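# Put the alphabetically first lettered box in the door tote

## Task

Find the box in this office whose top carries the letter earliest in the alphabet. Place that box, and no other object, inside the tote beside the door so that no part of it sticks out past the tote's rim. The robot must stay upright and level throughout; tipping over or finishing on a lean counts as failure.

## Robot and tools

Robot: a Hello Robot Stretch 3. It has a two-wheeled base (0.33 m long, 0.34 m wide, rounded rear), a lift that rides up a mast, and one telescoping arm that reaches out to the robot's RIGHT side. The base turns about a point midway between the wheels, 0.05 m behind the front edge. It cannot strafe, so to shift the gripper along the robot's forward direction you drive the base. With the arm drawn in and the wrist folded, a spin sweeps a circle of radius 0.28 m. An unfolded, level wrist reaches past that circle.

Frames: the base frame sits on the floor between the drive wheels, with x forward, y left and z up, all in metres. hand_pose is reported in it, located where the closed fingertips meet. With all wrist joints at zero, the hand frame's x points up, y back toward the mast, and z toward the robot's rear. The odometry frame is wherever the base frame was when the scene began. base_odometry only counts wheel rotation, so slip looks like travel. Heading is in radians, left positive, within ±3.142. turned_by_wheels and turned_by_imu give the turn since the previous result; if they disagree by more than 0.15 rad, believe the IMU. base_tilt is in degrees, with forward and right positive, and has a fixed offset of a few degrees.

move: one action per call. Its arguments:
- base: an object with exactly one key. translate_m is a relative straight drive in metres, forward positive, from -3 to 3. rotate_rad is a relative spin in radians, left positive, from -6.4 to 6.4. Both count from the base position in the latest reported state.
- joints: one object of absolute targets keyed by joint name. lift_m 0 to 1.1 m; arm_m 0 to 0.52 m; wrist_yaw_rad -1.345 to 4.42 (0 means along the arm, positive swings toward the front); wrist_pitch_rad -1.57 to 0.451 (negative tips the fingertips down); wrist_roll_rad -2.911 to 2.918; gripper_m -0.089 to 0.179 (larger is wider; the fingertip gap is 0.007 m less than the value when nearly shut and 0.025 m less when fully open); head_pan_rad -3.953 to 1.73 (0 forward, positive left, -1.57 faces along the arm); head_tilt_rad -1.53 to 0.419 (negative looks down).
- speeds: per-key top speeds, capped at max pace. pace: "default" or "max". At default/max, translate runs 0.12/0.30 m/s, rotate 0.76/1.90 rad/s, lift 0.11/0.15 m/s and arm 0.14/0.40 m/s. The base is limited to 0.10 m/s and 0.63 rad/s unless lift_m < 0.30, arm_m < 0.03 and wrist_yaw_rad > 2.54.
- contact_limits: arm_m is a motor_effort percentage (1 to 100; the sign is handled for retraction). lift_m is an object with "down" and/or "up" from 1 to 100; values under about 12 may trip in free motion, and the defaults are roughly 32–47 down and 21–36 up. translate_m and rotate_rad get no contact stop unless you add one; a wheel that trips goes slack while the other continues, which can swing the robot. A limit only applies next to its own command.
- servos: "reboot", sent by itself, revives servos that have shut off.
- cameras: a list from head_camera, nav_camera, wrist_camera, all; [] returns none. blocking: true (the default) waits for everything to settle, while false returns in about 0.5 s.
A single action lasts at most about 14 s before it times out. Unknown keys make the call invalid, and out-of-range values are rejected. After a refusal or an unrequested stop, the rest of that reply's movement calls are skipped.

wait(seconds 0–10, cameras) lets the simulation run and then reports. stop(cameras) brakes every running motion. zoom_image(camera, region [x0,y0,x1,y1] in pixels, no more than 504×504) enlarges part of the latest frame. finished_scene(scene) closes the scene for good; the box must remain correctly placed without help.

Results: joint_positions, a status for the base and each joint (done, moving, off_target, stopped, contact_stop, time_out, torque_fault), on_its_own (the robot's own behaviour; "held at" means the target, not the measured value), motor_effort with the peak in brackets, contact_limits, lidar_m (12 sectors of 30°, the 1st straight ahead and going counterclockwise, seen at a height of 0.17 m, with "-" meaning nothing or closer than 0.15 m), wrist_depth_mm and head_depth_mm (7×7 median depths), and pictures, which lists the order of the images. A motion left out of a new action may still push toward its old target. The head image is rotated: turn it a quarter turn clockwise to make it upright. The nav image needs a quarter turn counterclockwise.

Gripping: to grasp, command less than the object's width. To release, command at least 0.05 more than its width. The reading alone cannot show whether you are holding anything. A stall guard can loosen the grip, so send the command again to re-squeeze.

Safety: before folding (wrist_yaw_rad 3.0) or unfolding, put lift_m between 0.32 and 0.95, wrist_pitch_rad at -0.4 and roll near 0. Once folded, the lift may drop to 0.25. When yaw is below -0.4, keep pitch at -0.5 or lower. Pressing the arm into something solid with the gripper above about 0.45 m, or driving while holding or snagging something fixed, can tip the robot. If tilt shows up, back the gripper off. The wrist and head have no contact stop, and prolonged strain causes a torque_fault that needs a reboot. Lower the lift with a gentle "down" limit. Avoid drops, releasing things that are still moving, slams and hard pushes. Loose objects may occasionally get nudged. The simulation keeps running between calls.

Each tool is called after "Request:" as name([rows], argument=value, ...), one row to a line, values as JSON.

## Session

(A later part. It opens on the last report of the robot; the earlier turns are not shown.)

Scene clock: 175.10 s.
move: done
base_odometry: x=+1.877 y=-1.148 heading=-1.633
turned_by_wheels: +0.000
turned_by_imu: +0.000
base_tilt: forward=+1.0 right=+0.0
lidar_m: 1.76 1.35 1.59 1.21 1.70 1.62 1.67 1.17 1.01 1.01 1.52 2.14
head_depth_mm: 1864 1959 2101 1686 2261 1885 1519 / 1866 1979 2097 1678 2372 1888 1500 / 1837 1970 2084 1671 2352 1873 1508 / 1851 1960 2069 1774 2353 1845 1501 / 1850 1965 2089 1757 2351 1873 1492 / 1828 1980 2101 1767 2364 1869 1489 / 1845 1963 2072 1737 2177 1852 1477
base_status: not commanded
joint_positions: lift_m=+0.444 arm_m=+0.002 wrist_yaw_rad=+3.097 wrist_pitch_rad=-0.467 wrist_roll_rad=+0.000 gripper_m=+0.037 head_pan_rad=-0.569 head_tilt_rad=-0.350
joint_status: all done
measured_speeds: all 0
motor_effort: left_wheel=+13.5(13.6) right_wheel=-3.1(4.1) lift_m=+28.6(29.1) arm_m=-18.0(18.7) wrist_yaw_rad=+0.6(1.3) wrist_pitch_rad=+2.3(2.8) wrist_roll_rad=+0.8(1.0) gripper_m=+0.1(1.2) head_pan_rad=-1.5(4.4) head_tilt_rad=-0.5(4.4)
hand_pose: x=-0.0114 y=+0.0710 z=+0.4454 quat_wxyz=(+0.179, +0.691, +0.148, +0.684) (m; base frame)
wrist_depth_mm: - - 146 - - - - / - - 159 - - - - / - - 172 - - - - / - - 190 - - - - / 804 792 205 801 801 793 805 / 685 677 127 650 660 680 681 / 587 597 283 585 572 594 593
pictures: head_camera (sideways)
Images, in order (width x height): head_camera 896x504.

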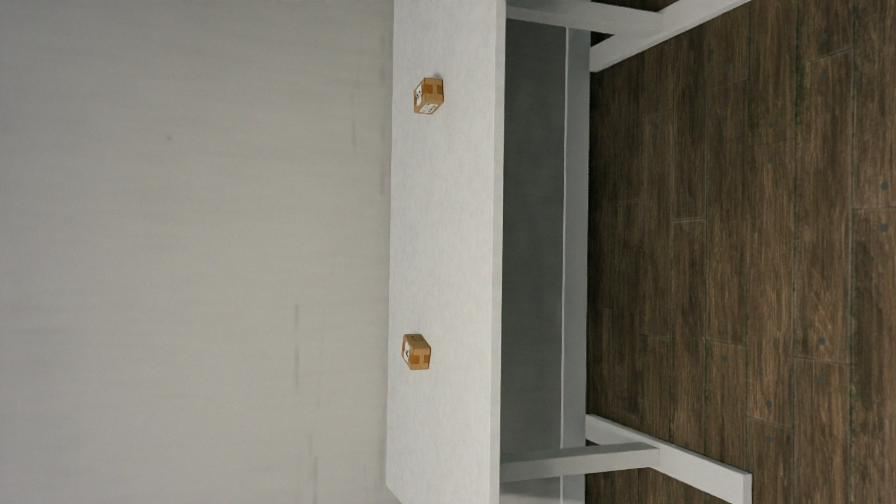

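Request:
move(joints={"head_pan_rad": 1.3, "head_tilt_rad": -0.35}, cameras=["head_camera"])

Request:
zoom_image(camera="head_camera", region=[395, 160, 475, 240])

Scene clock: 179.77 s.
move: done
base_odometry: x=+1.877 y=-1.148 heading=-1.633
turned_by_wheels: +0.000
turned_by_imu: +0.001
base_tilt: forward=+0.9 right=-0.2
lidar_m: 1.75 1.35 1.59 1.21 1.70 1.62 1.67 1.17 1.01 1.01 1.52 2.14
head_depth_mm: 1313 1393 1439 1030 1669 1767 1519 / 1356 1427 1515 1018 1739 1801 1513 / 1393 1473 1556 972 1782 1858 1502 / 1434 1524 1594 1001 1838 1795 1499 / 1489 1578 1662 1079 1906 1746 1447 / 1528 1634 1751 1071 2031 1846 1500 / 1592 1691 1805 1921 2111 1852 1489
base_status: not commanded
joint_positions: lift_m=+0.444 arm_m=+0.002 wrist_yaw_rad=+3.097 wrist_pitch_rad=-0.467 wrist_roll_rad=+0.000 gripper_m=+0.037 head_pan_rad=+1.339 head_tilt_rad=-0.350
joint_status: all done
measured_speeds: all 0
motor_effort: left_wheel=+13.5(13.6) right_wheel=-3.5(3.8) lift_m=+28.5(28.9) arm_m=-17.9(18.3) wrist_yaw_rad=+0.8(1.5) wrist_pitch_rad=+2.5(2.7) wrist_roll_rad=+0.8(1.1) gripper_m=+0.2(1.3) head_pan_rad=-2.2(4.1) head_tilt_rad=-0.9(4.0)
hand_pose: x=-0.0114 y=+0.0710 z=+0.4454 quat_wxyz=(+0.179, +0.691, +0.148, +0.684) (m; base frame)
wrist_depth_mm: - - 146 - - - - / - - 158 - - - - / - - 171 - - - - / - - 190 - - - - / 803 810 204 805 790 814 802 / 672 684 128 630 658 671 667 / 591 596 282 588 570 582 584
pictures: head_camera (sideways)
Images, in order (width x height): head_camera 896x504.

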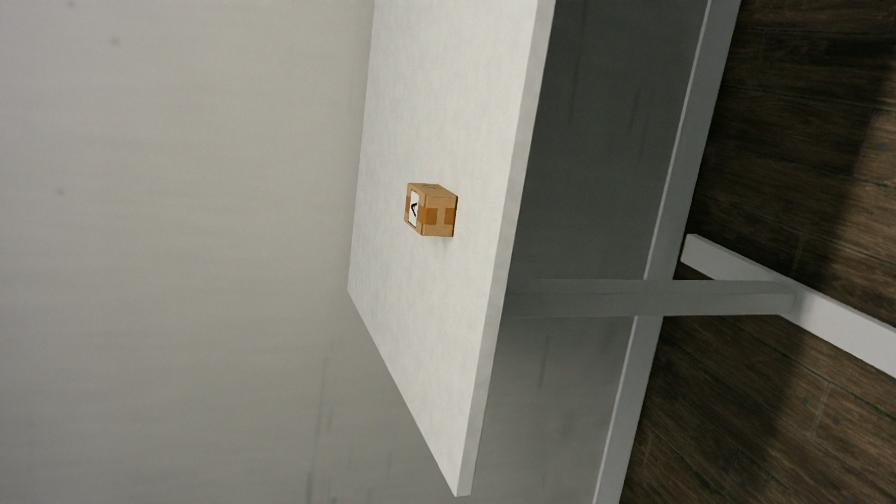

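Scaled by 6.300 from the camera's 896x504 image, which has a finer 1280x720 frame.

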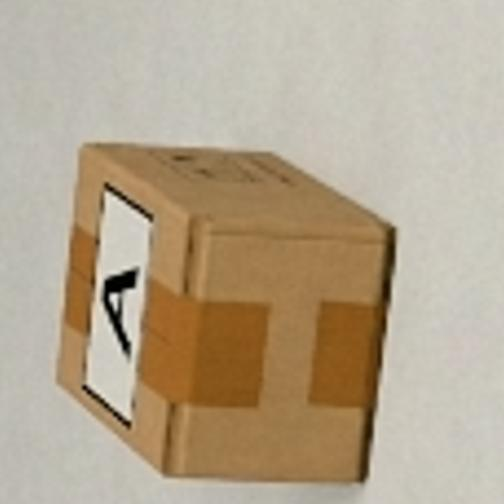

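Request:
move(base={"translate_m": 0.35}, cameras=[])

Request:
move(base={"rotate_rad": 2.62}, joints={"head_pan_rad": -1.2, "head_tilt_rad": -0.35})

Scene clock: 209.53 s.
move: done
base_odometry: x=+1.856 y=-1.497 heading=-1.633
turned_by_wheels: +0.000
turned_by_imu: +0.001
base_tilt: forward=+1.1 right=-0.2
lidar_m: 1.42 1.06 1.42 1.22 1.96 1.93 1.99 1.48 1.15 1.43 1.62 1.83
head_depth_mm: 1174 1242 1309 1016 687 1592 1513 / 1189 1269 1346 1016 718 1642 1507 / 1239 1294 1392 1015 748 1683 1501 / 1265 1344 1423 1005 746 1731 1501 / 1296 1386 1462 1002 782 1800 1504 / 1344 1428 1522 1000 1754 1830 1498 / 1376 1456 1538 928 1359 1643 1447
base_status: done
joint_positions: lift_m=+0.444 arm_m=+0.002 wrist_yaw_rad=+3.097 wrist_pitch_rad=-0.467 wrist_roll_rad=+0.000 gripper_m=+0.037 head_pan_rad=+1.300 head_tilt_rad=-0.350
joint_status: not commanded
measured_speeds: all 0
motor_effort: left_wheel=+12.7(17.3) right_wheel=-2.8(11.3) lift_m=+28.2(28.9) arm_m=-17.1(17.7) wrist_yaw_rad=+0.6(1.3) wrist_pitch_rad=+2.6(3.0) wrist_roll_rad=+1.0(1.1) gripper_m=+0.5(1.2) head_pan_rad=-3.4(4.2) head_tilt_rad=-1.0(2.4)
hand_pose: x=-0.0114 y=+0.0710 z=+0.4454 quat_wxyz=(+0.179, +0.691, +0.148, +0.684) (m; base frame)
wrist_depth_mm: - - 146 - - - - / - - 157 - - - - / - - 172 - - - - / - - 190 - - - - / 796 795 205 793 797 788 788 / 678 672 127 631 651 682 683 / 583 608 282 592 568 578 584
pictures: none
No camera images: "cameras" was empty.

Scene clock: 214.77 s.
move: done
base_odometry: x=+1.856 y=-1.497 heading=+0.986
turned_by_wheels: +2.619
turned_by_imu: +2.613
base_tilt: forward=+0.9 right=-0.3
lidar_m: 1.92 1.97 1.47 1.15 1.43 1.63 1.83 1.42 1.06 1.42 1.22 1.92
head_depth_mm: 1186 1257 1326 1026 688 1583 1520 / 1222 1290 1365 1019 718 1659 1511 / 1275 1337 1402 1016 749 1703 1504 / 1306 1384 1462 1007 786 1776 1489 / 1371 1438 1533 1007 1783 1820 1488 / 1411 1515 1586 930 1401 1693 1487 / 1477 1567 1671 983 1952 1805 1502
base_status: done
joint_positions: lift_m=+0.444 arm_m=+0.002 wrist_yaw_rad=+3.097 wrist_pitch_rad=-0.467 wrist_roll_rad=+0.000 gripper_m=+0.037 head_pan_rad=-1.202 head_tilt_rad=-0.350
joint_status: all done
measured_speeds: all 0
motor_effort: left_wheel=-10.1(13.9) right_wheel=+10.4(15.1) lift_m=+28.2(28.9) arm_m=-20.2(20.8) wrist_yaw_rad=+0.5(1.4) wrist_pitch_rad=+2.4(2.9) wrist_roll_rad=+1.1(1.2) gripper_m=+0.1(1.5) head_pan_rad=+2.9(5.4) head_tilt_rad=-0.2(4.8)
hand_pose: x=-0.0114 y=+0.0710 z=+0.4454 quat_wxyz=(+0.179, +0.691, +0.148, +0.684) (m; base frame)
wrist_depth_mm: - - 146 - - - - / - - 159 - - - - / - - 172 - - - - / - - 190 - - - - / 789 789 205 801 812 802 816 / 672 676 128 641 650 675 663 / 574 606 283 588 569 585 584
pictures: head_camera (sideways), nav_camera (sideways), wrist_camera
Images, in order (width x height): head_camera 896x504, nav_camera 672x504, wrist_camera 644x364.

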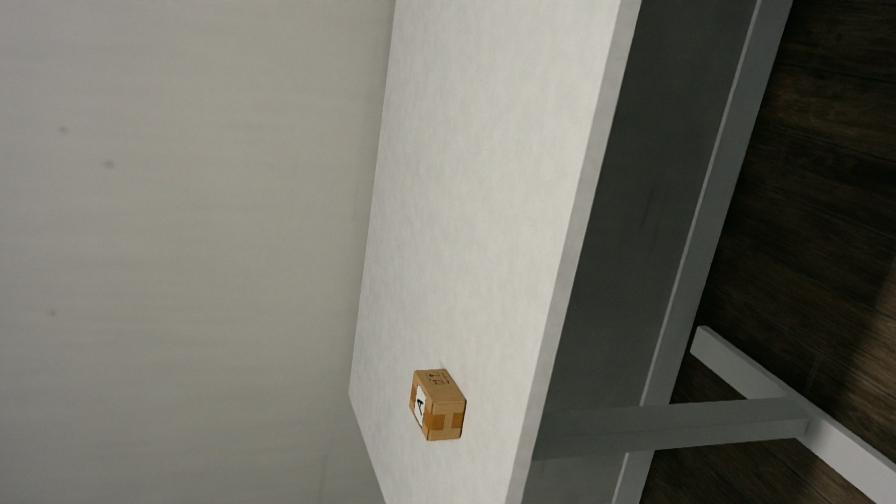

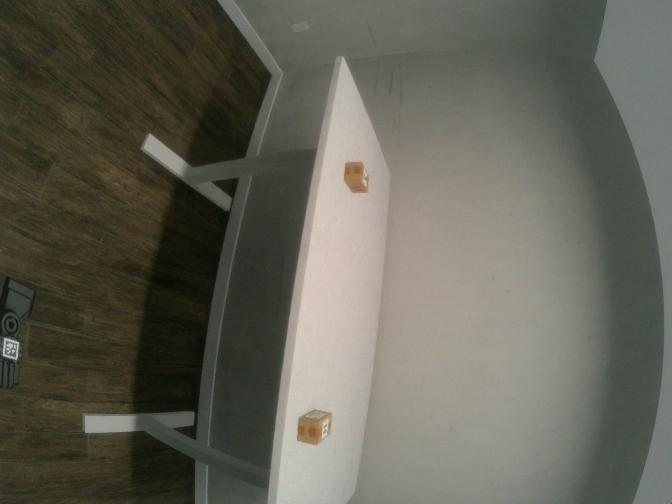

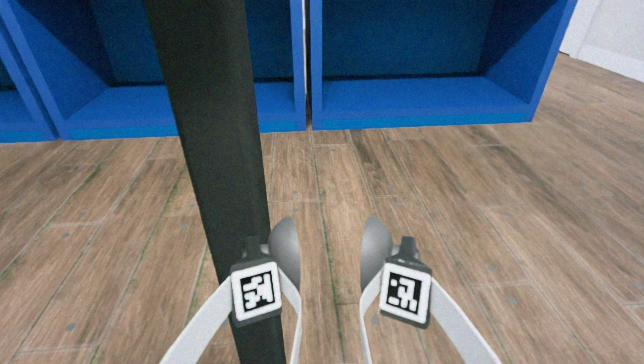

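Request:
move(base={"translate_m": 0.57}, joints={"lift_m": 0.95, "head_pan_rad": -1.57, "head_tilt_rad": -0.4})

Scene clock: 242.80 s.
move: done
base_odometry: x=+2.170 y=-1.021 heading=+0.986
turned_by_wheels: +0.000
turned_by_imu: +0.000
base_tilt: forward=+0.9 right=-0.4
lidar_m: 1.36 1.40 1.24 1.23 1.67 1.84 1.97 1.39 1.37 0.96 0.96 1.43
head_depth_mm: 1185 1255 1327 899 722 1684 - / 1191 1259 1334 896 718 1693 1515 / 1182 1268 1332 889 715 1710 1530 / 1185 1265 1327 809 713 1702 1522 / 1190 1254 1340 883 709 1694 1474 / 1189 1273 1332 880 708 1648 1395 / 1193 1263 1368 874 705 1695 1429
base_status: done
joint_positions: lift_m=+0.950 arm_m=+0.002 wrist_yaw_rad=+3.097 wrist_pitch_rad=-0.468 wrist_roll_rad=+0.000 gripper_m=+0.037 head_pan_rad=-1.571 head_tilt_rad=-0.400
joint_status: all done
measured_speeds: all 0
motor_effort: left_wheel=+3.6(12.4) right_wheel=+7.2(13.9) lift_m=+30.2(33.4) arm_m=-18.1(19.9) wrist_yaw_rad=+0.7(1.5) wrist_pitch_rad=+2.7(3.1) wrist_roll_rad=+0.8(1.1) gripper_m=-0.2(1.5) head_pan_rad=+0.1(5.3) head_tilt_rad=-1.3(4.8)
hand_pose: x=-0.0114 y=+0.0709 z=+0.9516 quat_wxyz=(+0.180, +0.691, +0.149, +0.684) (m; base frame)
wrist_depth_mm: - - 146 - - - - / - - 158 - - - - / - - 172 - - - - / - - 188 - - - - / - - 204 - - - - / - - 128 - - - - / - - 277 - - - -
pictures: head_camera (sideways), nav_camera (sideways), wrist_camera
Images, in order (width x height): head_camera 896x504, nav_camera 672x504, wrist_camera 644x364.

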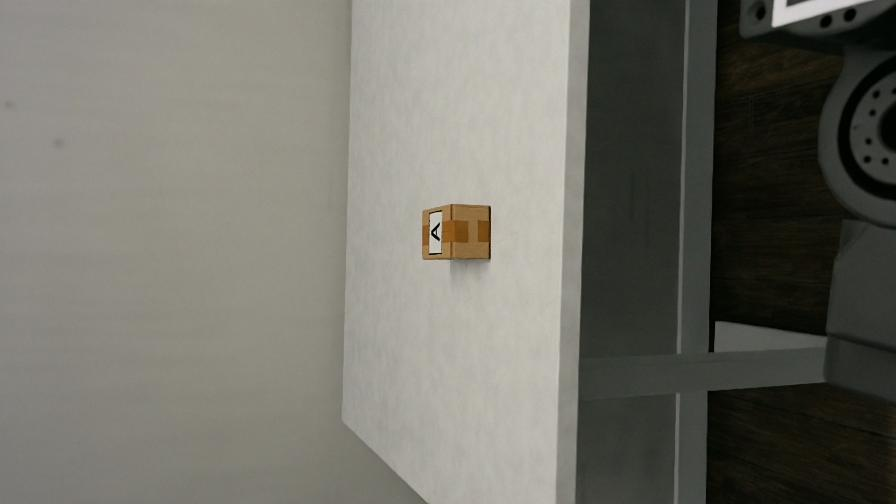

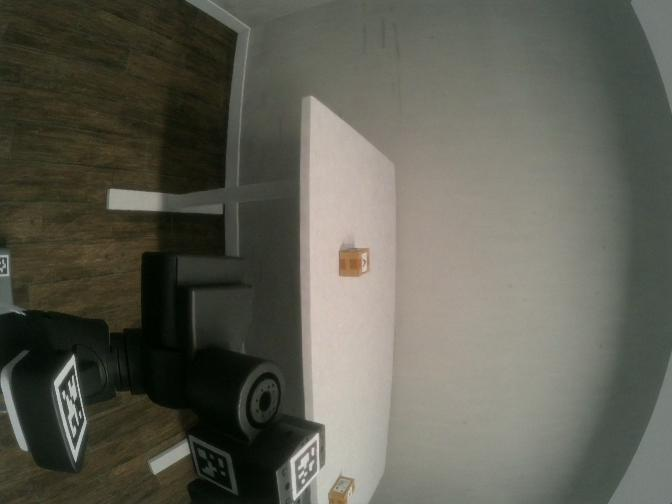

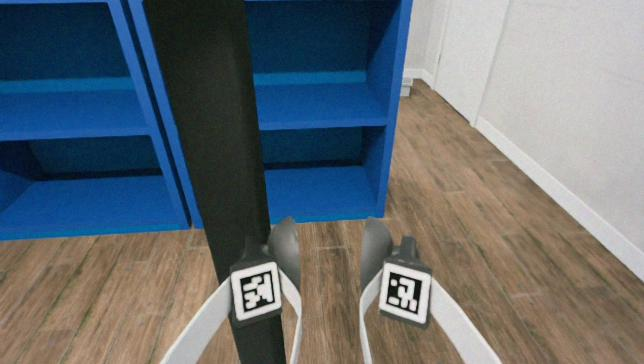

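Request:
move(joints={"wrist_pitch_rad": -0.4, "wrist_roll_rad": 0.0}, cameras=[])

Request:
move(joints={"wrist_yaw_rad": 0.0})

Scene clock: 254.17 s.
move: done
base_odometry: x=+2.170 y=-1.021 heading=+0.986
turned_by_wheels: +0.000
turned_by_imu: +0.001
base_tilt: forward=+0.9 right=-0.1
lidar_m: 1.36 1.39 1.24 1.23 1.67 1.84 1.97 1.39 1.38 0.96 0.96 1.43
head_depth_mm: 1184 1264 1330 900 724 1700 - / 1183 1272 1327 898 722 1693 1533 / 1183 1267 1335 890 716 1706 1526 / 1187 1274 1332 811 713 1685 1506 / 1187 1272 1336 882 711 1681 1473 / 1186 1284 1330 882 710 1651 1409 / 1196 1261 1365 875 705 1695 1427
base_status: not commanded
joint_positions: lift_m=+0.950 arm_m=+0.002 wrist_yaw_rad=+3.097 wrist_pitch_rad=-0.421 wrist_roll_rad=+0.000 gripper_m=+0.037 head_pan_rad=-1.571 head_tilt_rad=-0.400
joint_status: all done
measured_speeds: all 0
motor_effort: left_wheel=+3.5(3.7) right_wheel=+7.3(7.7) lift_m=+30.0(30.2) arm_m=-17.6(18.1) wrist_yaw_rad=+0.4(1.3) wrist_pitch_rad=+3.7(7.3) wrist_roll_rad=+0.9(1.8) gripper_m=+0.9(0.9) head_pan_rad=+2.6(3.8) head_tilt_rad=-2.0(2.8)
hand_pose: x=-0.0112 y=+0.0771 z=+0.9620 quat_wxyz=(+0.164, +0.694, +0.132, +0.688) (m; base frame)
wrist_depth_mm: - - 144 - - - - / - - 157 - - - - / - - 167 - - - - / - - 183 - - - - / - - 199 - - - - / - - 127 - - - - / - - 248 - - - -
pictures: none
No camera images: "cameras" was empty.

Scene clock: 256.70 s.
move: done
base_odometry: x=+2.170 y=-1.021 heading=+0.986
turned_by_wheels: +0.000
turned_by_imu: +0.000
base_tilt: forward=+0.9 right=-0.3
lidar_m: 1.36 1.40 1.24 1.23 1.67 1.84 1.97 1.39 1.37 0.96 0.96 1.44
head_depth_mm: 1181 1267 1325 904 721 1703 - / 1176 1265 1330 894 718 1697 - / 1183 1265 1328 894 714 1693 - / 1187 1268 1333 811 712 1691 1397 / 1181 1265 1338 883 708 1689 1390 / 1193 1265 1340 877 707 1646 1357 / 1191 1273 1365 871 707 1719 1420
base_status: not commanded
joint_positions: lift_m=+0.950 arm_m=+0.002 wrist_yaw_rad=+0.003 wrist_pitch_rad=-0.420 wrist_roll_rad=+0.000 gripper_m=+0.037 head_pan_rad=-1.570 head_tilt_rad=-0.400
joint_status: all done
measured_speeds: all 0
motor_effort: left_wheel=+3.5(3.9) right_wheel=+7.2(7.9) lift_m=+29.5(30.0) arm_m=-16.7(18.2) wrist_yaw_rad=-2.2(6.2) wrist_pitch_rad=+3.6(4.0) wrist_roll_rad=+1.0(1.2) gripper_m=-1.0(1.2) head_pan_rad=+3.0(4.3) head_tilt_rad=-1.9(3.0)
hand_pose: x=-0.0207 y=-0.3708 z=+0.9621 quat_wxyz=(+0.692, +0.149, -0.691, -0.147) (m; base frame)
wrist_depth_mm: - - - - - - - / - 417 - 461 - - - / 362 370 371 386 392 396 397 / - - - - - - - / - - - - - - - / - - 128 - - - - / - - - - - - -
pictures: head_camera (sideways), nav_camera (sideways), wrist_camera
Images, in order (width x height): head_camera 896x504, nav_camera 672x504, wrist_camera 644x364.

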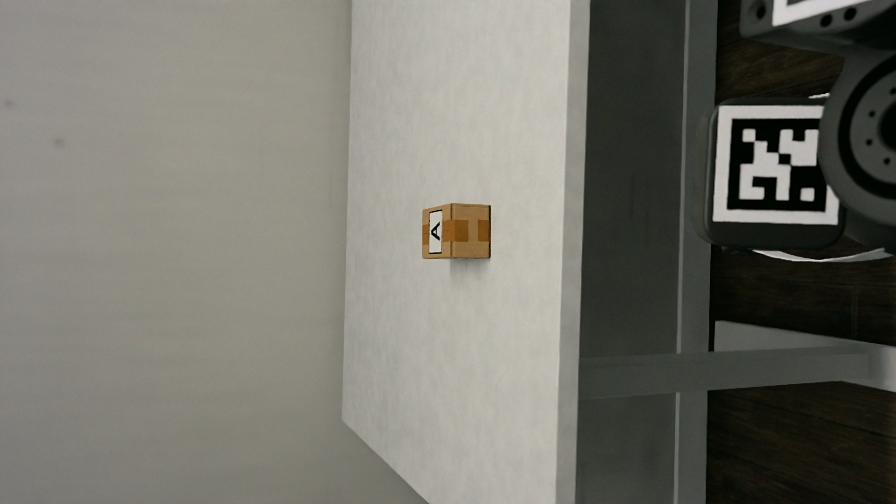

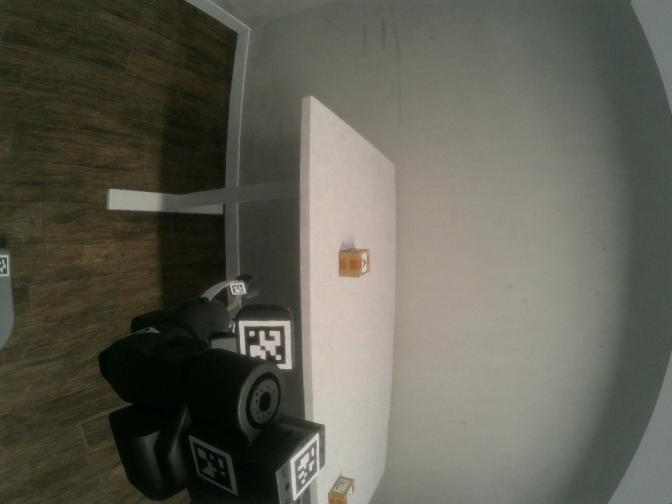

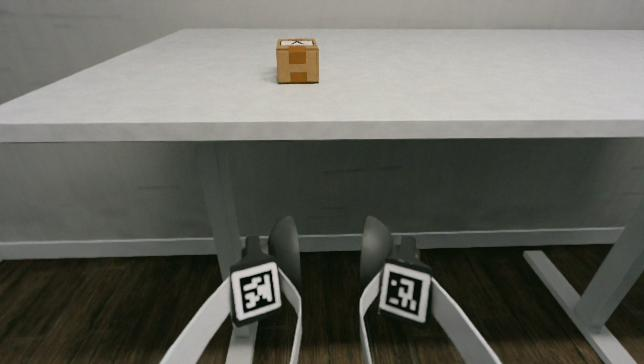

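Request:
move(joints={"lift_m": 1.098, "gripper_m": 0.14}, base={"translate_m": 0.04}, cameras=[])

Request:
move(joints={"arm_m": 0.2})

Scene clock: 270.10 s.
move: done
base_odometry: x=+2.192 y=-0.988 heading=+0.986
turned_by_wheels: +0.000
turned_by_imu: +0.001
base_tilt: forward=+1.0 right=-0.1
lidar_m: 1.32 1.35 1.78 1.22 1.67 1.87 2.01 1.40 1.42 0.95 1.43 1.39
head_depth_mm: 1180 - - - - - - / 1183 - - - - - - / 1177 - - - - - - / 1182 1267 1321 838 711 1708 1441 / 1184 1263 1332 885 708 1629 1327 / 1186 1263 1339 879 707 1705 1418 / 1188 1267 1360 872 705 1697 1437
base_status: done
joint_positions: lift_m=+1.098 arm_m=+0.002 wrist_yaw_rad=+0.003 wrist_pitch_rad=-0.419 wrist_roll_rad=+0.000 gripper_m=+0.140 head_pan_rad=-1.570 head_tilt_rad=-0.400
joint_status: all done
measured_speeds: all 0
motor_effort: left_wheel=+1.5(8.4) right_wheel=+8.4(12.0) lift_m=+29.9(32.7) arm_m=-16.1(16.7) wrist_yaw_rad=-2.2(2.5) wrist_pitch_rad=+3.4(3.8) wrist_roll_rad=+1.1(1.1) gripper_m=+0.5(87.1) head_pan_rad=+2.1(3.9) head_tilt_rad=-2.0(3.0)
hand_pose: x=-0.0208 y=-0.3710 z=+1.1100 quat_wxyz=(+0.692, +0.148, -0.691, -0.146) (m; base frame)
wrist_depth_mm: - - - - - - - / - - - - - - - / - - - 546 - - - / - - - - - - - / - - - - - 146 - / - 124 - - - 120 - / - - - - - 126 -
pictures: none
No camera images: "cameras" was empty.

Scene clock: 272.80 s.
move: done
base_odometry: x=+2.192 y=-0.988 heading=+0.986
turned_by_wheels: +0.000
turned_by_imu: +0.000
base_tilt: forward=+0.8 right=-0.2
lidar_m: 1.32 1.35 1.78 1.23 1.66 1.87 2.01 1.40 1.42 0.94 1.43 1.40
head_depth_mm: 1172 - - 850 723 1694 1448 / 1162 - - 797 718 1709 1448 / 1181 1228 364 349 716 1710 1436 / 1181 1256 1326 791 716 1705 1447 / 1179 1266 1322 875 709 1617 1322 / 1185 1266 1330 877 707 1688 1435 / 1184 1271 1374 876 705 1698 1430
base_status: not commanded
joint_positions: lift_m=+1.098 arm_m=+0.200 wrist_yaw_rad=+0.003 wrist_pitch_rad=-0.419 wrist_roll_rad=+0.000 gripper_m=+0.140 head_pan_rad=-1.570 head_tilt_rad=-0.400
joint_status: all done
measured_speeds: all 0
motor_effort: left_wheel=+1.3(1.6) right_wheel=+8.5(9.0) lift_m=+29.2(30.1) arm_m=+20.9(23.5) wrist_yaw_rad=-1.9(2.4) wrist_pitch_rad=+3.3(3.7) wrist_roll_rad=+0.8(1.1) gripper_m=-0.8(1.5) head_pan_rad=+2.8(4.1) head_tilt_rad=-1.9(3.1)
hand_pose: x=-0.0209 y=-0.5692 z=+1.1100 quat_wxyz=(+0.692, +0.148, -0.691, -0.146) (m; base frame)
wrist_depth_mm: - - - - - - - / - - - - - - - / - - - - - - - / - - - 416 - - - / 416 391 403 383 405 145 407 / 348 124 351 350 348 120 351 / - 284 301 301 302 284 292
pictures: head_camera (sideways), nav_camera (sideways), wrist_camera
Images, in order (width x height): head_camera 896x504, nav_camera 672x504, wrist_camera 644x364.

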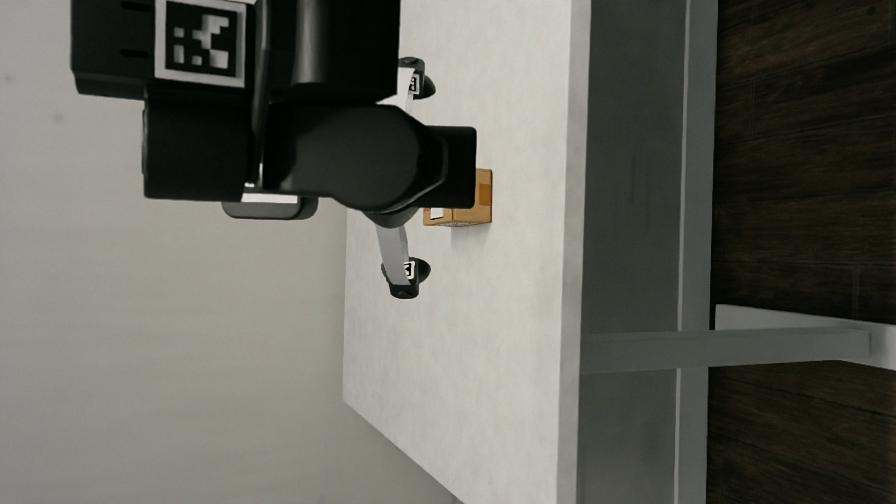

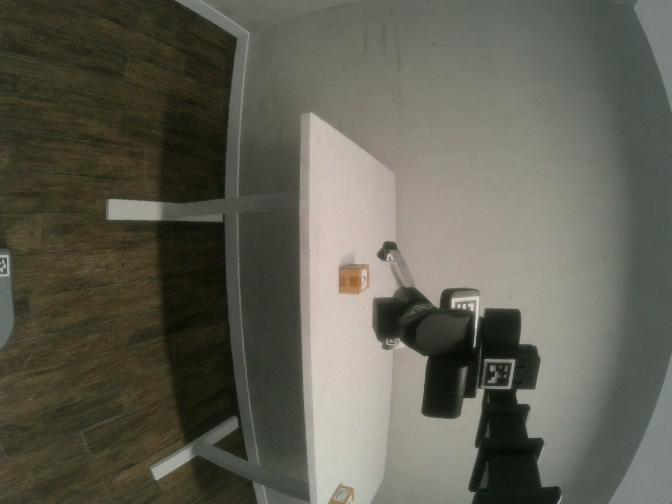

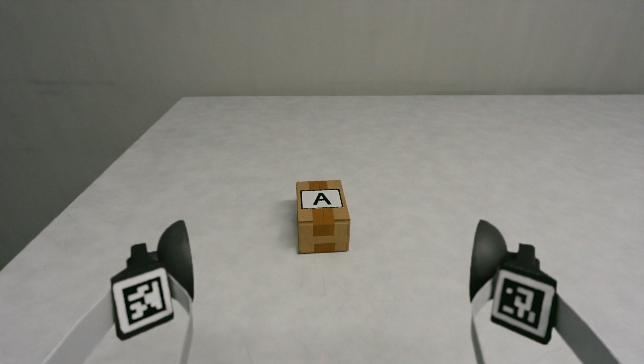

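Request:
move(joints={"lift_m": 1.01, "arm_m": 0.25}, contact_limits={"lift_m": {"down": 14}})

Scene clock: 286.97 s.
move: done
base_odometry: x=+2.192 y=-0.988 heading=+0.986
turned_by_wheels: +0.000
turned_by_imu: +0.001
base_tilt: forward=+0.9 right=+0.0
lidar_m: 1.32 1.36 1.78 1.22 1.67 1.88 2.01 1.41 1.42 0.95 1.42 1.39
head_depth_mm: 1184 1263 359 324 689 1694 1453 / 1181 1257 333 331 684 1695 1450 / 1179 1257 1323 354 647 1690 1447 / 1180 1268 1329 835 710 1708 1440 / 1186 1275 1328 882 711 1613 1335 / 1186 1272 1335 877 706 1702 1424 / 1189 1271 1360 874 705 1683 1435
base_status: not commanded
joint_positions: lift_m=+1.010 arm_m=+0.250 wrist_yaw_rad=+0.003 wrist_pitch_rad=-0.419 wrist_roll_rad=+0.000 gripper_m=+0.140 head_pan_rad=-1.570 head_tilt_rad=-0.400
joint_status: all done
measured_speeds: all 0
motor_effort: left_wheel=+1.3(1.6) right_wheel=+8.3(8.8) lift_m=+20.6(26.6) arm_m=+18.7(22.2) wrist_yaw_rad=-2.0(2.3) wrist_pitch_rad=+3.0(3.8) wrist_roll_rad=+0.8(1.1) gripper_m=+0.0(1.3) head_pan_rad=+1.6(3.6) head_tilt_rad=-1.7(2.5)
contact_limits: lift_m down 14 (down: maximum 72; up: maximum 65)
hand_pose: x=-0.0209 y=-0.6192 z=+1.0224 quat_wxyz=(+0.692, +0.148, -0.691, -0.146) (m; base frame)
wrist_depth_mm: - - - - - - - / - - - - - - - / - - - - - - - / 361 363 364 291 366 362 365 / 287 289 291 291 291 294 294 / 240 124 242 244 243 123 243 / - 195 207 208 209 196 204
pictures: head_camera (sideways), nav_camera (sideways), wrist_camera
Images, in order (width x height): head_camera 896x504, nav_camera 672x504, wrist_camera 644x364.

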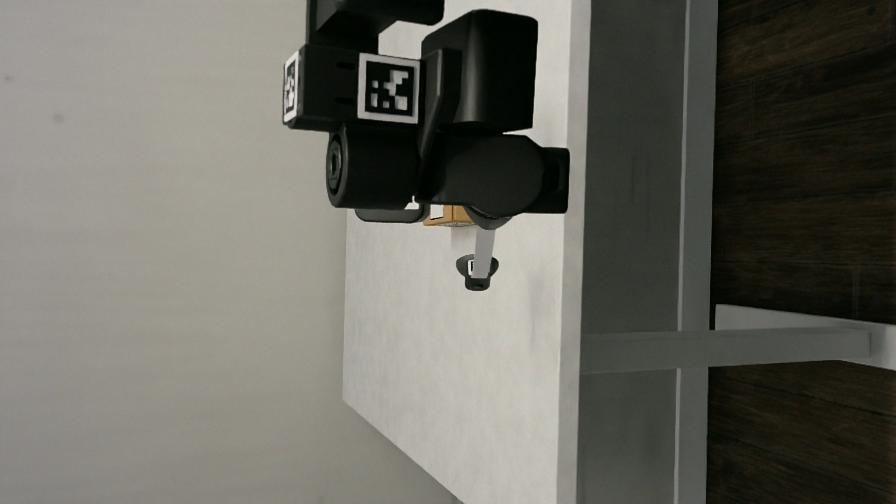

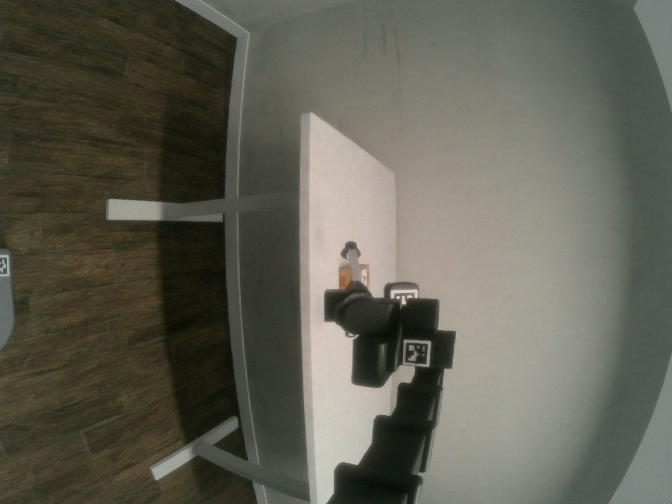

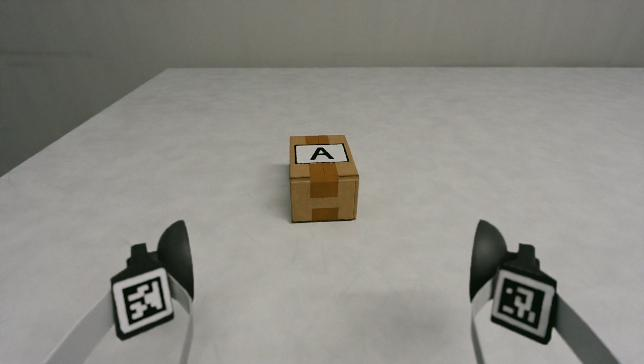

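Request:
move(joints={"lift_m": 0.96}, speeds={"lift_m": 0.03}, contact_limits={"lift_m": {"down": 13}})

Scene clock: 323.90 s.
move: done
base_odometry: x=+2.192 y=-0.988 heading=+0.986
turned_by_wheels: +0.000
turned_by_imu: +0.001
base_tilt: forward=+1.0 right=-0.1
lidar_m: 1.32 1.35 1.78 1.23 1.67 1.88 2.01 1.40 1.42 0.94 1.43 1.39
head_depth_mm: 1184 1262 1317 354 345 1689 1451 / 1179 1268 1332 349 350 1708 1440 / 1187 1262 1329 366 374 1696 1435 / 1181 1260 1332 884 714 1701 1447 / 1176 1270 1330 877 708 1611 1334 / 1190 1265 1331 879 707 1701 1423 / 1190 1265 1368 870 703 1696 1432
base_status: not commanded
joint_positions: lift_m=+0.960 arm_m=+0.250 wrist_yaw_rad=+0.003 wrist_pitch_rad=-0.419 wrist_roll_rad=+0.000 gripper_m=+0.140 head_pan_rad=-1.570 head_tilt_rad=-0.400
joint_status: all done
measured_speeds: all 0
motor_effort: left_wheel=+1.5(1.7) right_wheel=+8.4(9.1) lift_m=+20.7(22.6) arm_m=-9.0(9.0) wrist_yaw_rad=-2.0(2.3) wrist_pitch_rad=+3.5(3.7) wrist_roll_rad=+0.8(1.0) gripper_m=+0.7(1.4) head_pan_rad=+2.4(3.6) head_tilt_rad=-0.6(2.1)
contact_limits: lift_m down 13 (down: maximum 72; up: maximum 65)
hand_pose: x=-0.0209 y=-0.6192 z=+0.9724 quat_wxyz=(+0.692, +0.148, -0.691, -0.146) (m; base frame)
wrist_depth_mm: - - - - - - - / - - - - - - - / 358 361 362 262 365 367 366 / 269 270 271 269 274 273 275 / 215 216 216 217 218 216 219 / 186 125 180 181 181 120 182 / - 157 162 164 165 161 165
pictures: head_camera (sideways), nav_camera (sideways), wrist_camera
Images, in order (width x height): head_camera 896x504, nav_camera 672x504, wrist_camera 644x364.

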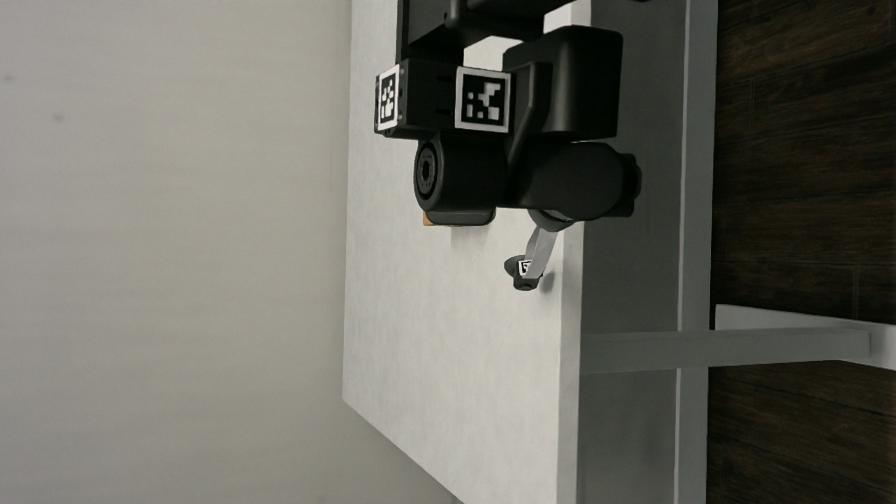

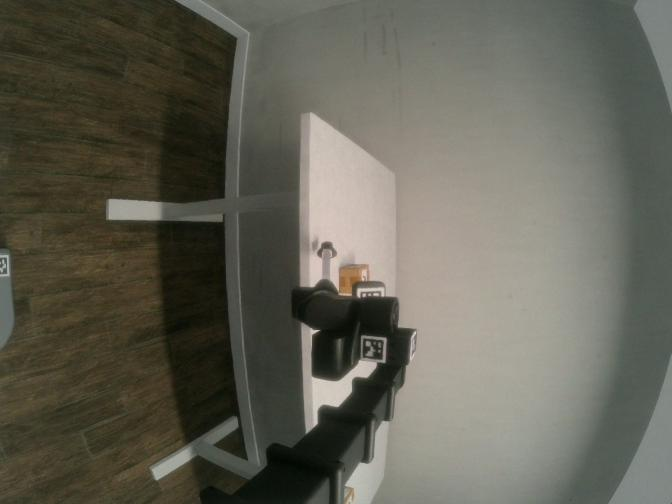

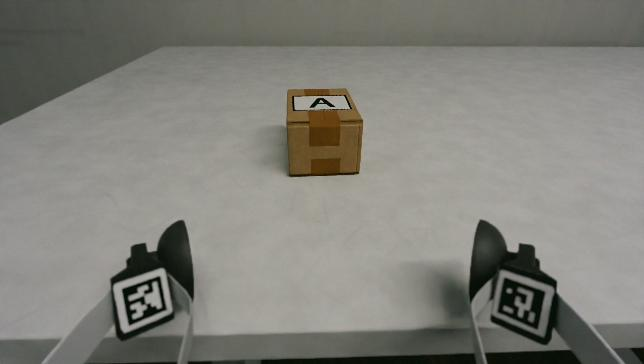

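Request:
move(joints={"arm_m": 0.33, "lift_m": 0.952}, speeds={"arm_m": 0.1, "lift_m": 0.03}, contact_limits={"arm_m": 40, "lift_m": {"down": 13}}, cameras=["wrist_camera"])

Scene clock: 336.30 s.
move: done
base_odometry: x=+2.192 y=-0.988 heading=+0.986
turned_by_wheels: +0.000
turned_by_imu: +0.001
base_tilt: forward=+0.9 right=-0.2
lidar_m: 1.32 1.36 1.78 1.22 1.67 1.87 2.01 1.40 1.42 0.95 1.42 1.39
head_depth_mm: 1176 1260 1321 363 689 1691 1447 / 1181 1269 1328 423 653 1695 1443 / 1183 1269 1323 443 648 1710 1442 / 1189 1265 1321 883 712 1691 1447 / 1185 1266 1325 889 710 1601 1328 / 1183 1269 1338 874 710 1681 1433 / 1187 1270 1366 875 703 1690 1433
base_status: not commanded
joint_positions: lift_m=+0.952 arm_m=+0.330 wrist_yaw_rad=+0.003 wrist_pitch_rad=-0.419 wrist_roll_rad=+0.000 gripper_m=+0.140 head_pan_rad=-1.570 head_tilt_rad=-0.400
joint_status: all done
measured_speeds: all 0
motor_effort: left_wheel=+1.5(1.7) right_wheel=+8.2(8.9) lift_m=+20.8(23.1) arm_m=+21.1(23.6) wrist_yaw_rad=-2.2(2.5) wrist_pitch_rad=+3.2(3.9) wrist_roll_rad=+1.0(1.0) gripper_m=-0.1(1.2) head_pan_rad=+2.3(3.5) head_tilt_rad=-0.6(1.8)
contact_limits: arm_m 40 (drawing in: default 38, maximum 55; extending or still: default 47, maximum 70); lift_m down 13 (down: maximum 72; up: maximum 65)
hand_pose: x=-0.0209 y=-0.6992 z=+0.9645 quat_wxyz=(+0.692, +0.148, -0.691, -0.146) (m; base frame)
wrist_depth_mm: - - - - - - - / - - - - - - - / 340 336 340 217 342 345 346 / 254 255 255 188 245 257 257 / 203 204 204 197 205 207 205 / 170 125 171 170 170 120 171 / - 127 146 146 147 138 142
pictures: wrist_camera
Images, in order (width x height): wrist_camera 644x364.

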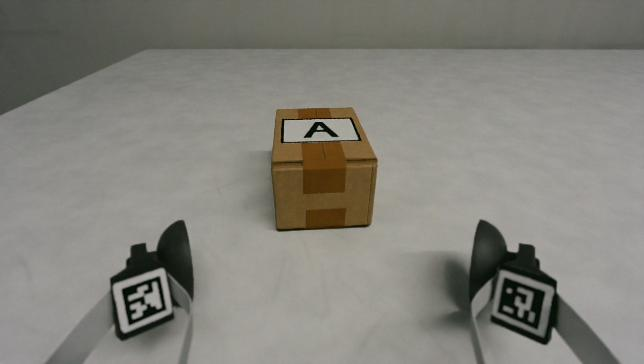

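Request:
move(joints={"arm_m": 0.415}, speeds={"arm_m": 0.06}, contact_limits={"arm_m": 40}, cameras=["wrist_camera"])

Scene clock: 341.50 s.
move: done
base_odometry: x=+2.192 y=-0.988 heading=+0.986
turned_by_wheels: +0.000
turned_by_imu: +0.001
base_tilt: forward=+0.9 right=-0.2
lidar_m: 1.32 1.35 1.78 1.22 1.67 1.88 2.01 1.40 1.42 0.95 1.43 1.40
head_depth_mm: 1185 1266 1315 374 688 1709 1456 / 1174 1257 1304 503 719 1701 1441 / 1179 1269 1321 527 713 1699 1431 / 1183 1259 1329 834 712 1705 1440 / 1183 1257 1333 881 710 1622 1329 / 1190 1266 1343 877 706 1707 1435 / 1181 1274 1367 875 703 1702 1430
base_status: not commanded
joint_positions: lift_m=+0.952 arm_m=+0.415 wrist_yaw_rad=+0.003 wrist_pitch_rad=-0.418 wrist_roll_rad=+0.000 gripper_m=+0.140 head_pan_rad=-1.570 head_tilt_rad=-0.400
joint_status: all done
measured_speeds: all 0
motor_effort: left_wheel=+1.4(1.7) right_wheel=+8.6(9.0) lift_m=+23.8(23.8) arm_m=+21.2(23.2) wrist_yaw_rad=-2.0(2.4) wrist_pitch_rad=+3.1(3.6) wrist_roll_rad=+0.8(1.1) gripper_m=-0.2(1.0) head_pan_rad=+1.8(3.3) head_tilt_rad=-0.3(1.5)
contact_limits: arm_m 40 (drawing in: default 38, maximum 55; extending or still: default 47, maximum 70); lift_m down 13 (down: maximum 72; up: maximum 65)
hand_pose: x=-0.0209 y=-0.7843 z=+0.9646 quat_wxyz=(+0.692, +0.148, -0.691, -0.146) (m; base frame)
wrist_depth_mm: - - - - - - - / - - - - - - - / 339 340 339 342 344 344 347 / 255 252 244 162 256 258 259 / 203 203 196 130 197 206 205 / 170 124 144 114 159 120 171 / - 126 128 124 138 138 142
pictures: wrist_camera
Images, in order (width x height): wrist_camera 644x364.

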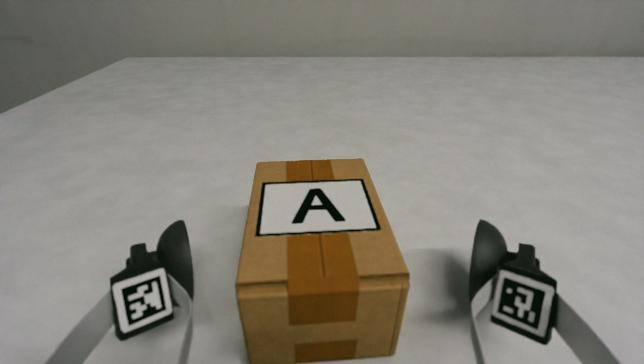

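Request:
move(joints={"gripper_m": 0.03}, cameras=["wrist_camera"])

Scene clock: 345.20 s.
move: done
base_odometry: x=+2.192 y=-0.988 heading=+0.986
turned_by_wheels: +0.000
turned_by_imu: +0.001
base_tilt: forward=+1.1 right=-0.2
lidar_m: 1.32 1.35 1.78 1.22 1.67 1.87 2.01 1.40 1.42 0.95 1.42 1.40
head_depth_mm: 1173 1260 1326 375 688 1687 1450 / 1180 1255 1313 502 721 1702 1441 / 1186 1255 1321 528 713 1693 1446 / 1180 1259 1337 881 713 1709 1437 / 1188 1270 1329 880 709 1601 1335 / 1181 1258 1333 878 705 1698 1434 / 1186 1272 1368 875 705 1695 1430
base_status: not commanded
joint_positions: lift_m=+0.952 arm_m=+0.415 wrist_yaw_rad=+0.003 wrist_pitch_rad=-0.411 wrist_roll_rad=+0.000 gripper_m=+0.031 head_pan_rad=-1.570 head_tilt_rad=-0.400
joint_status: all done
measured_speeds: all 0
motor_effort: left_wheel=+1.4(1.8) right_wheel=+6.9(9.1) lift_m=+25.7(25.7) arm_m=+20.6(21.0) wrist_yaw_rad=-2.2(2.5) wrist_pitch_rad=+1.8(3.3) wrist_roll_rad=+0.8(1.0) gripper_m=-17.7(94.7) head_pan_rad=+1.0(2.8) head_tilt_rad=+0.0(1.8)
contact_limits: arm_m 40 (drawing in: default 38, maximum 55; extending or still: default 47, maximum 70); lift_m down 13 (down: maximum 72; up: maximum 65)
hand_pose: x=-0.0208 y=-0.7852 z=+0.9662 quat_wxyz=(+0.693, +0.146, -0.692, -0.144) (m; base frame)
wrist_depth_mm: - - - - - - - / - - - - - - - / 348 349 347 349 353 356 352 / 260 260 247 166 261 262 264 / 206 207 157 132 152 208 207 / 172 171 123 121 128 173 174 / 147 139 139 139 144 144 148
pictures: wrist_camera
Images, in order (width x height): wrist_camera 644x364.

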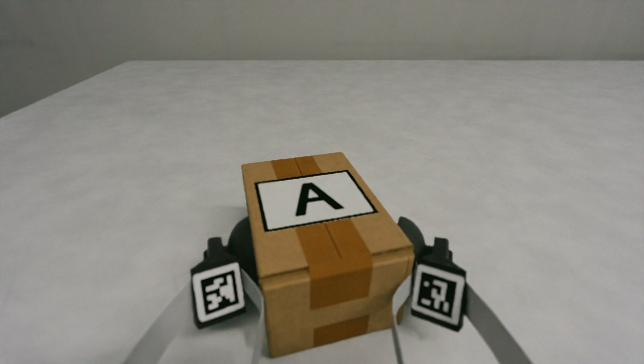

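Request:
move(joints={"lift_m": 1.03}, speeds={"lift_m": 0.06}, cameras=["wrist_camera"])

Scene clock: 349.20 s.
move: done
base_odometry: x=+2.192 y=-0.988 heading=+0.986
turned_by_wheels: +0.000
turned_by_imu: +0.001
base_tilt: forward=+0.9 right=-0.1
lidar_m: 1.32 1.36 1.78 1.22 1.67 1.87 2.01 1.40 1.42 0.95 1.42 1.39
head_depth_mm: 1174 1252 387 897 723 1683 1460 / 1182 1236 469 895 717 1706 1447 / 1178 1257 498 754 716 1692 1433 / 1185 1269 1314 837 713 1690 1445 / 1185 1272 1331 874 709 1610 1328 / 1183 1266 1330 878 706 1684 1425 / 1184 1270 1361 877 705 1685 1426
base_status: not commanded
joint_positions: lift_m=+1.030 arm_m=+0.415 wrist_yaw_rad=+0.003 wrist_pitch_rad=-0.424 wrist_roll_rad=+0.000 gripper_m=+0.031 head_pan_rad=-1.570 head_tilt_rad=-0.400
joint_status: all done
measured_speeds: all 0
motor_effort: left_wheel=+1.4(1.6) right_wheel=+7.3(8.1) lift_m=+30.1(33.4) arm_m=+19.3(20.4) wrist_yaw_rad=-2.4(2.9) wrist_pitch_rad=+4.2(4.7) wrist_roll_rad=+0.8(1.1) gripper_m=-17.3(18.7) head_pan_rad=+1.9(3.0) head_tilt_rad=+1.0(1.7)
contact_limits: arm_m 40 (drawing in: default 38, maximum 55; extending or still: default 47, maximum 70)
hand_pose: x=-0.0208 y=-0.7836 z=+1.0413 quat_wxyz=(+0.692, +0.150, -0.691, -0.148) (m; base frame)
wrist_depth_mm: - - - - - - - / - - - - - - - / - - - - - - - / 392 391 358 167 379 396 381 / 312 316 149 133 153 318 318 / 262 263 123 122 128 265 266 / 226 213 215 138 221 227 228
pictures: wrist_camera
Images, in order (width x height): wrist_camera 644x364.

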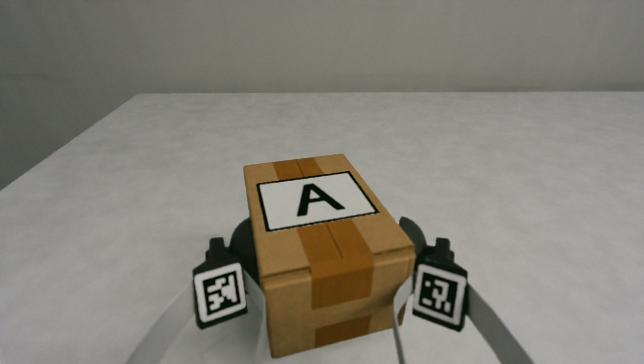

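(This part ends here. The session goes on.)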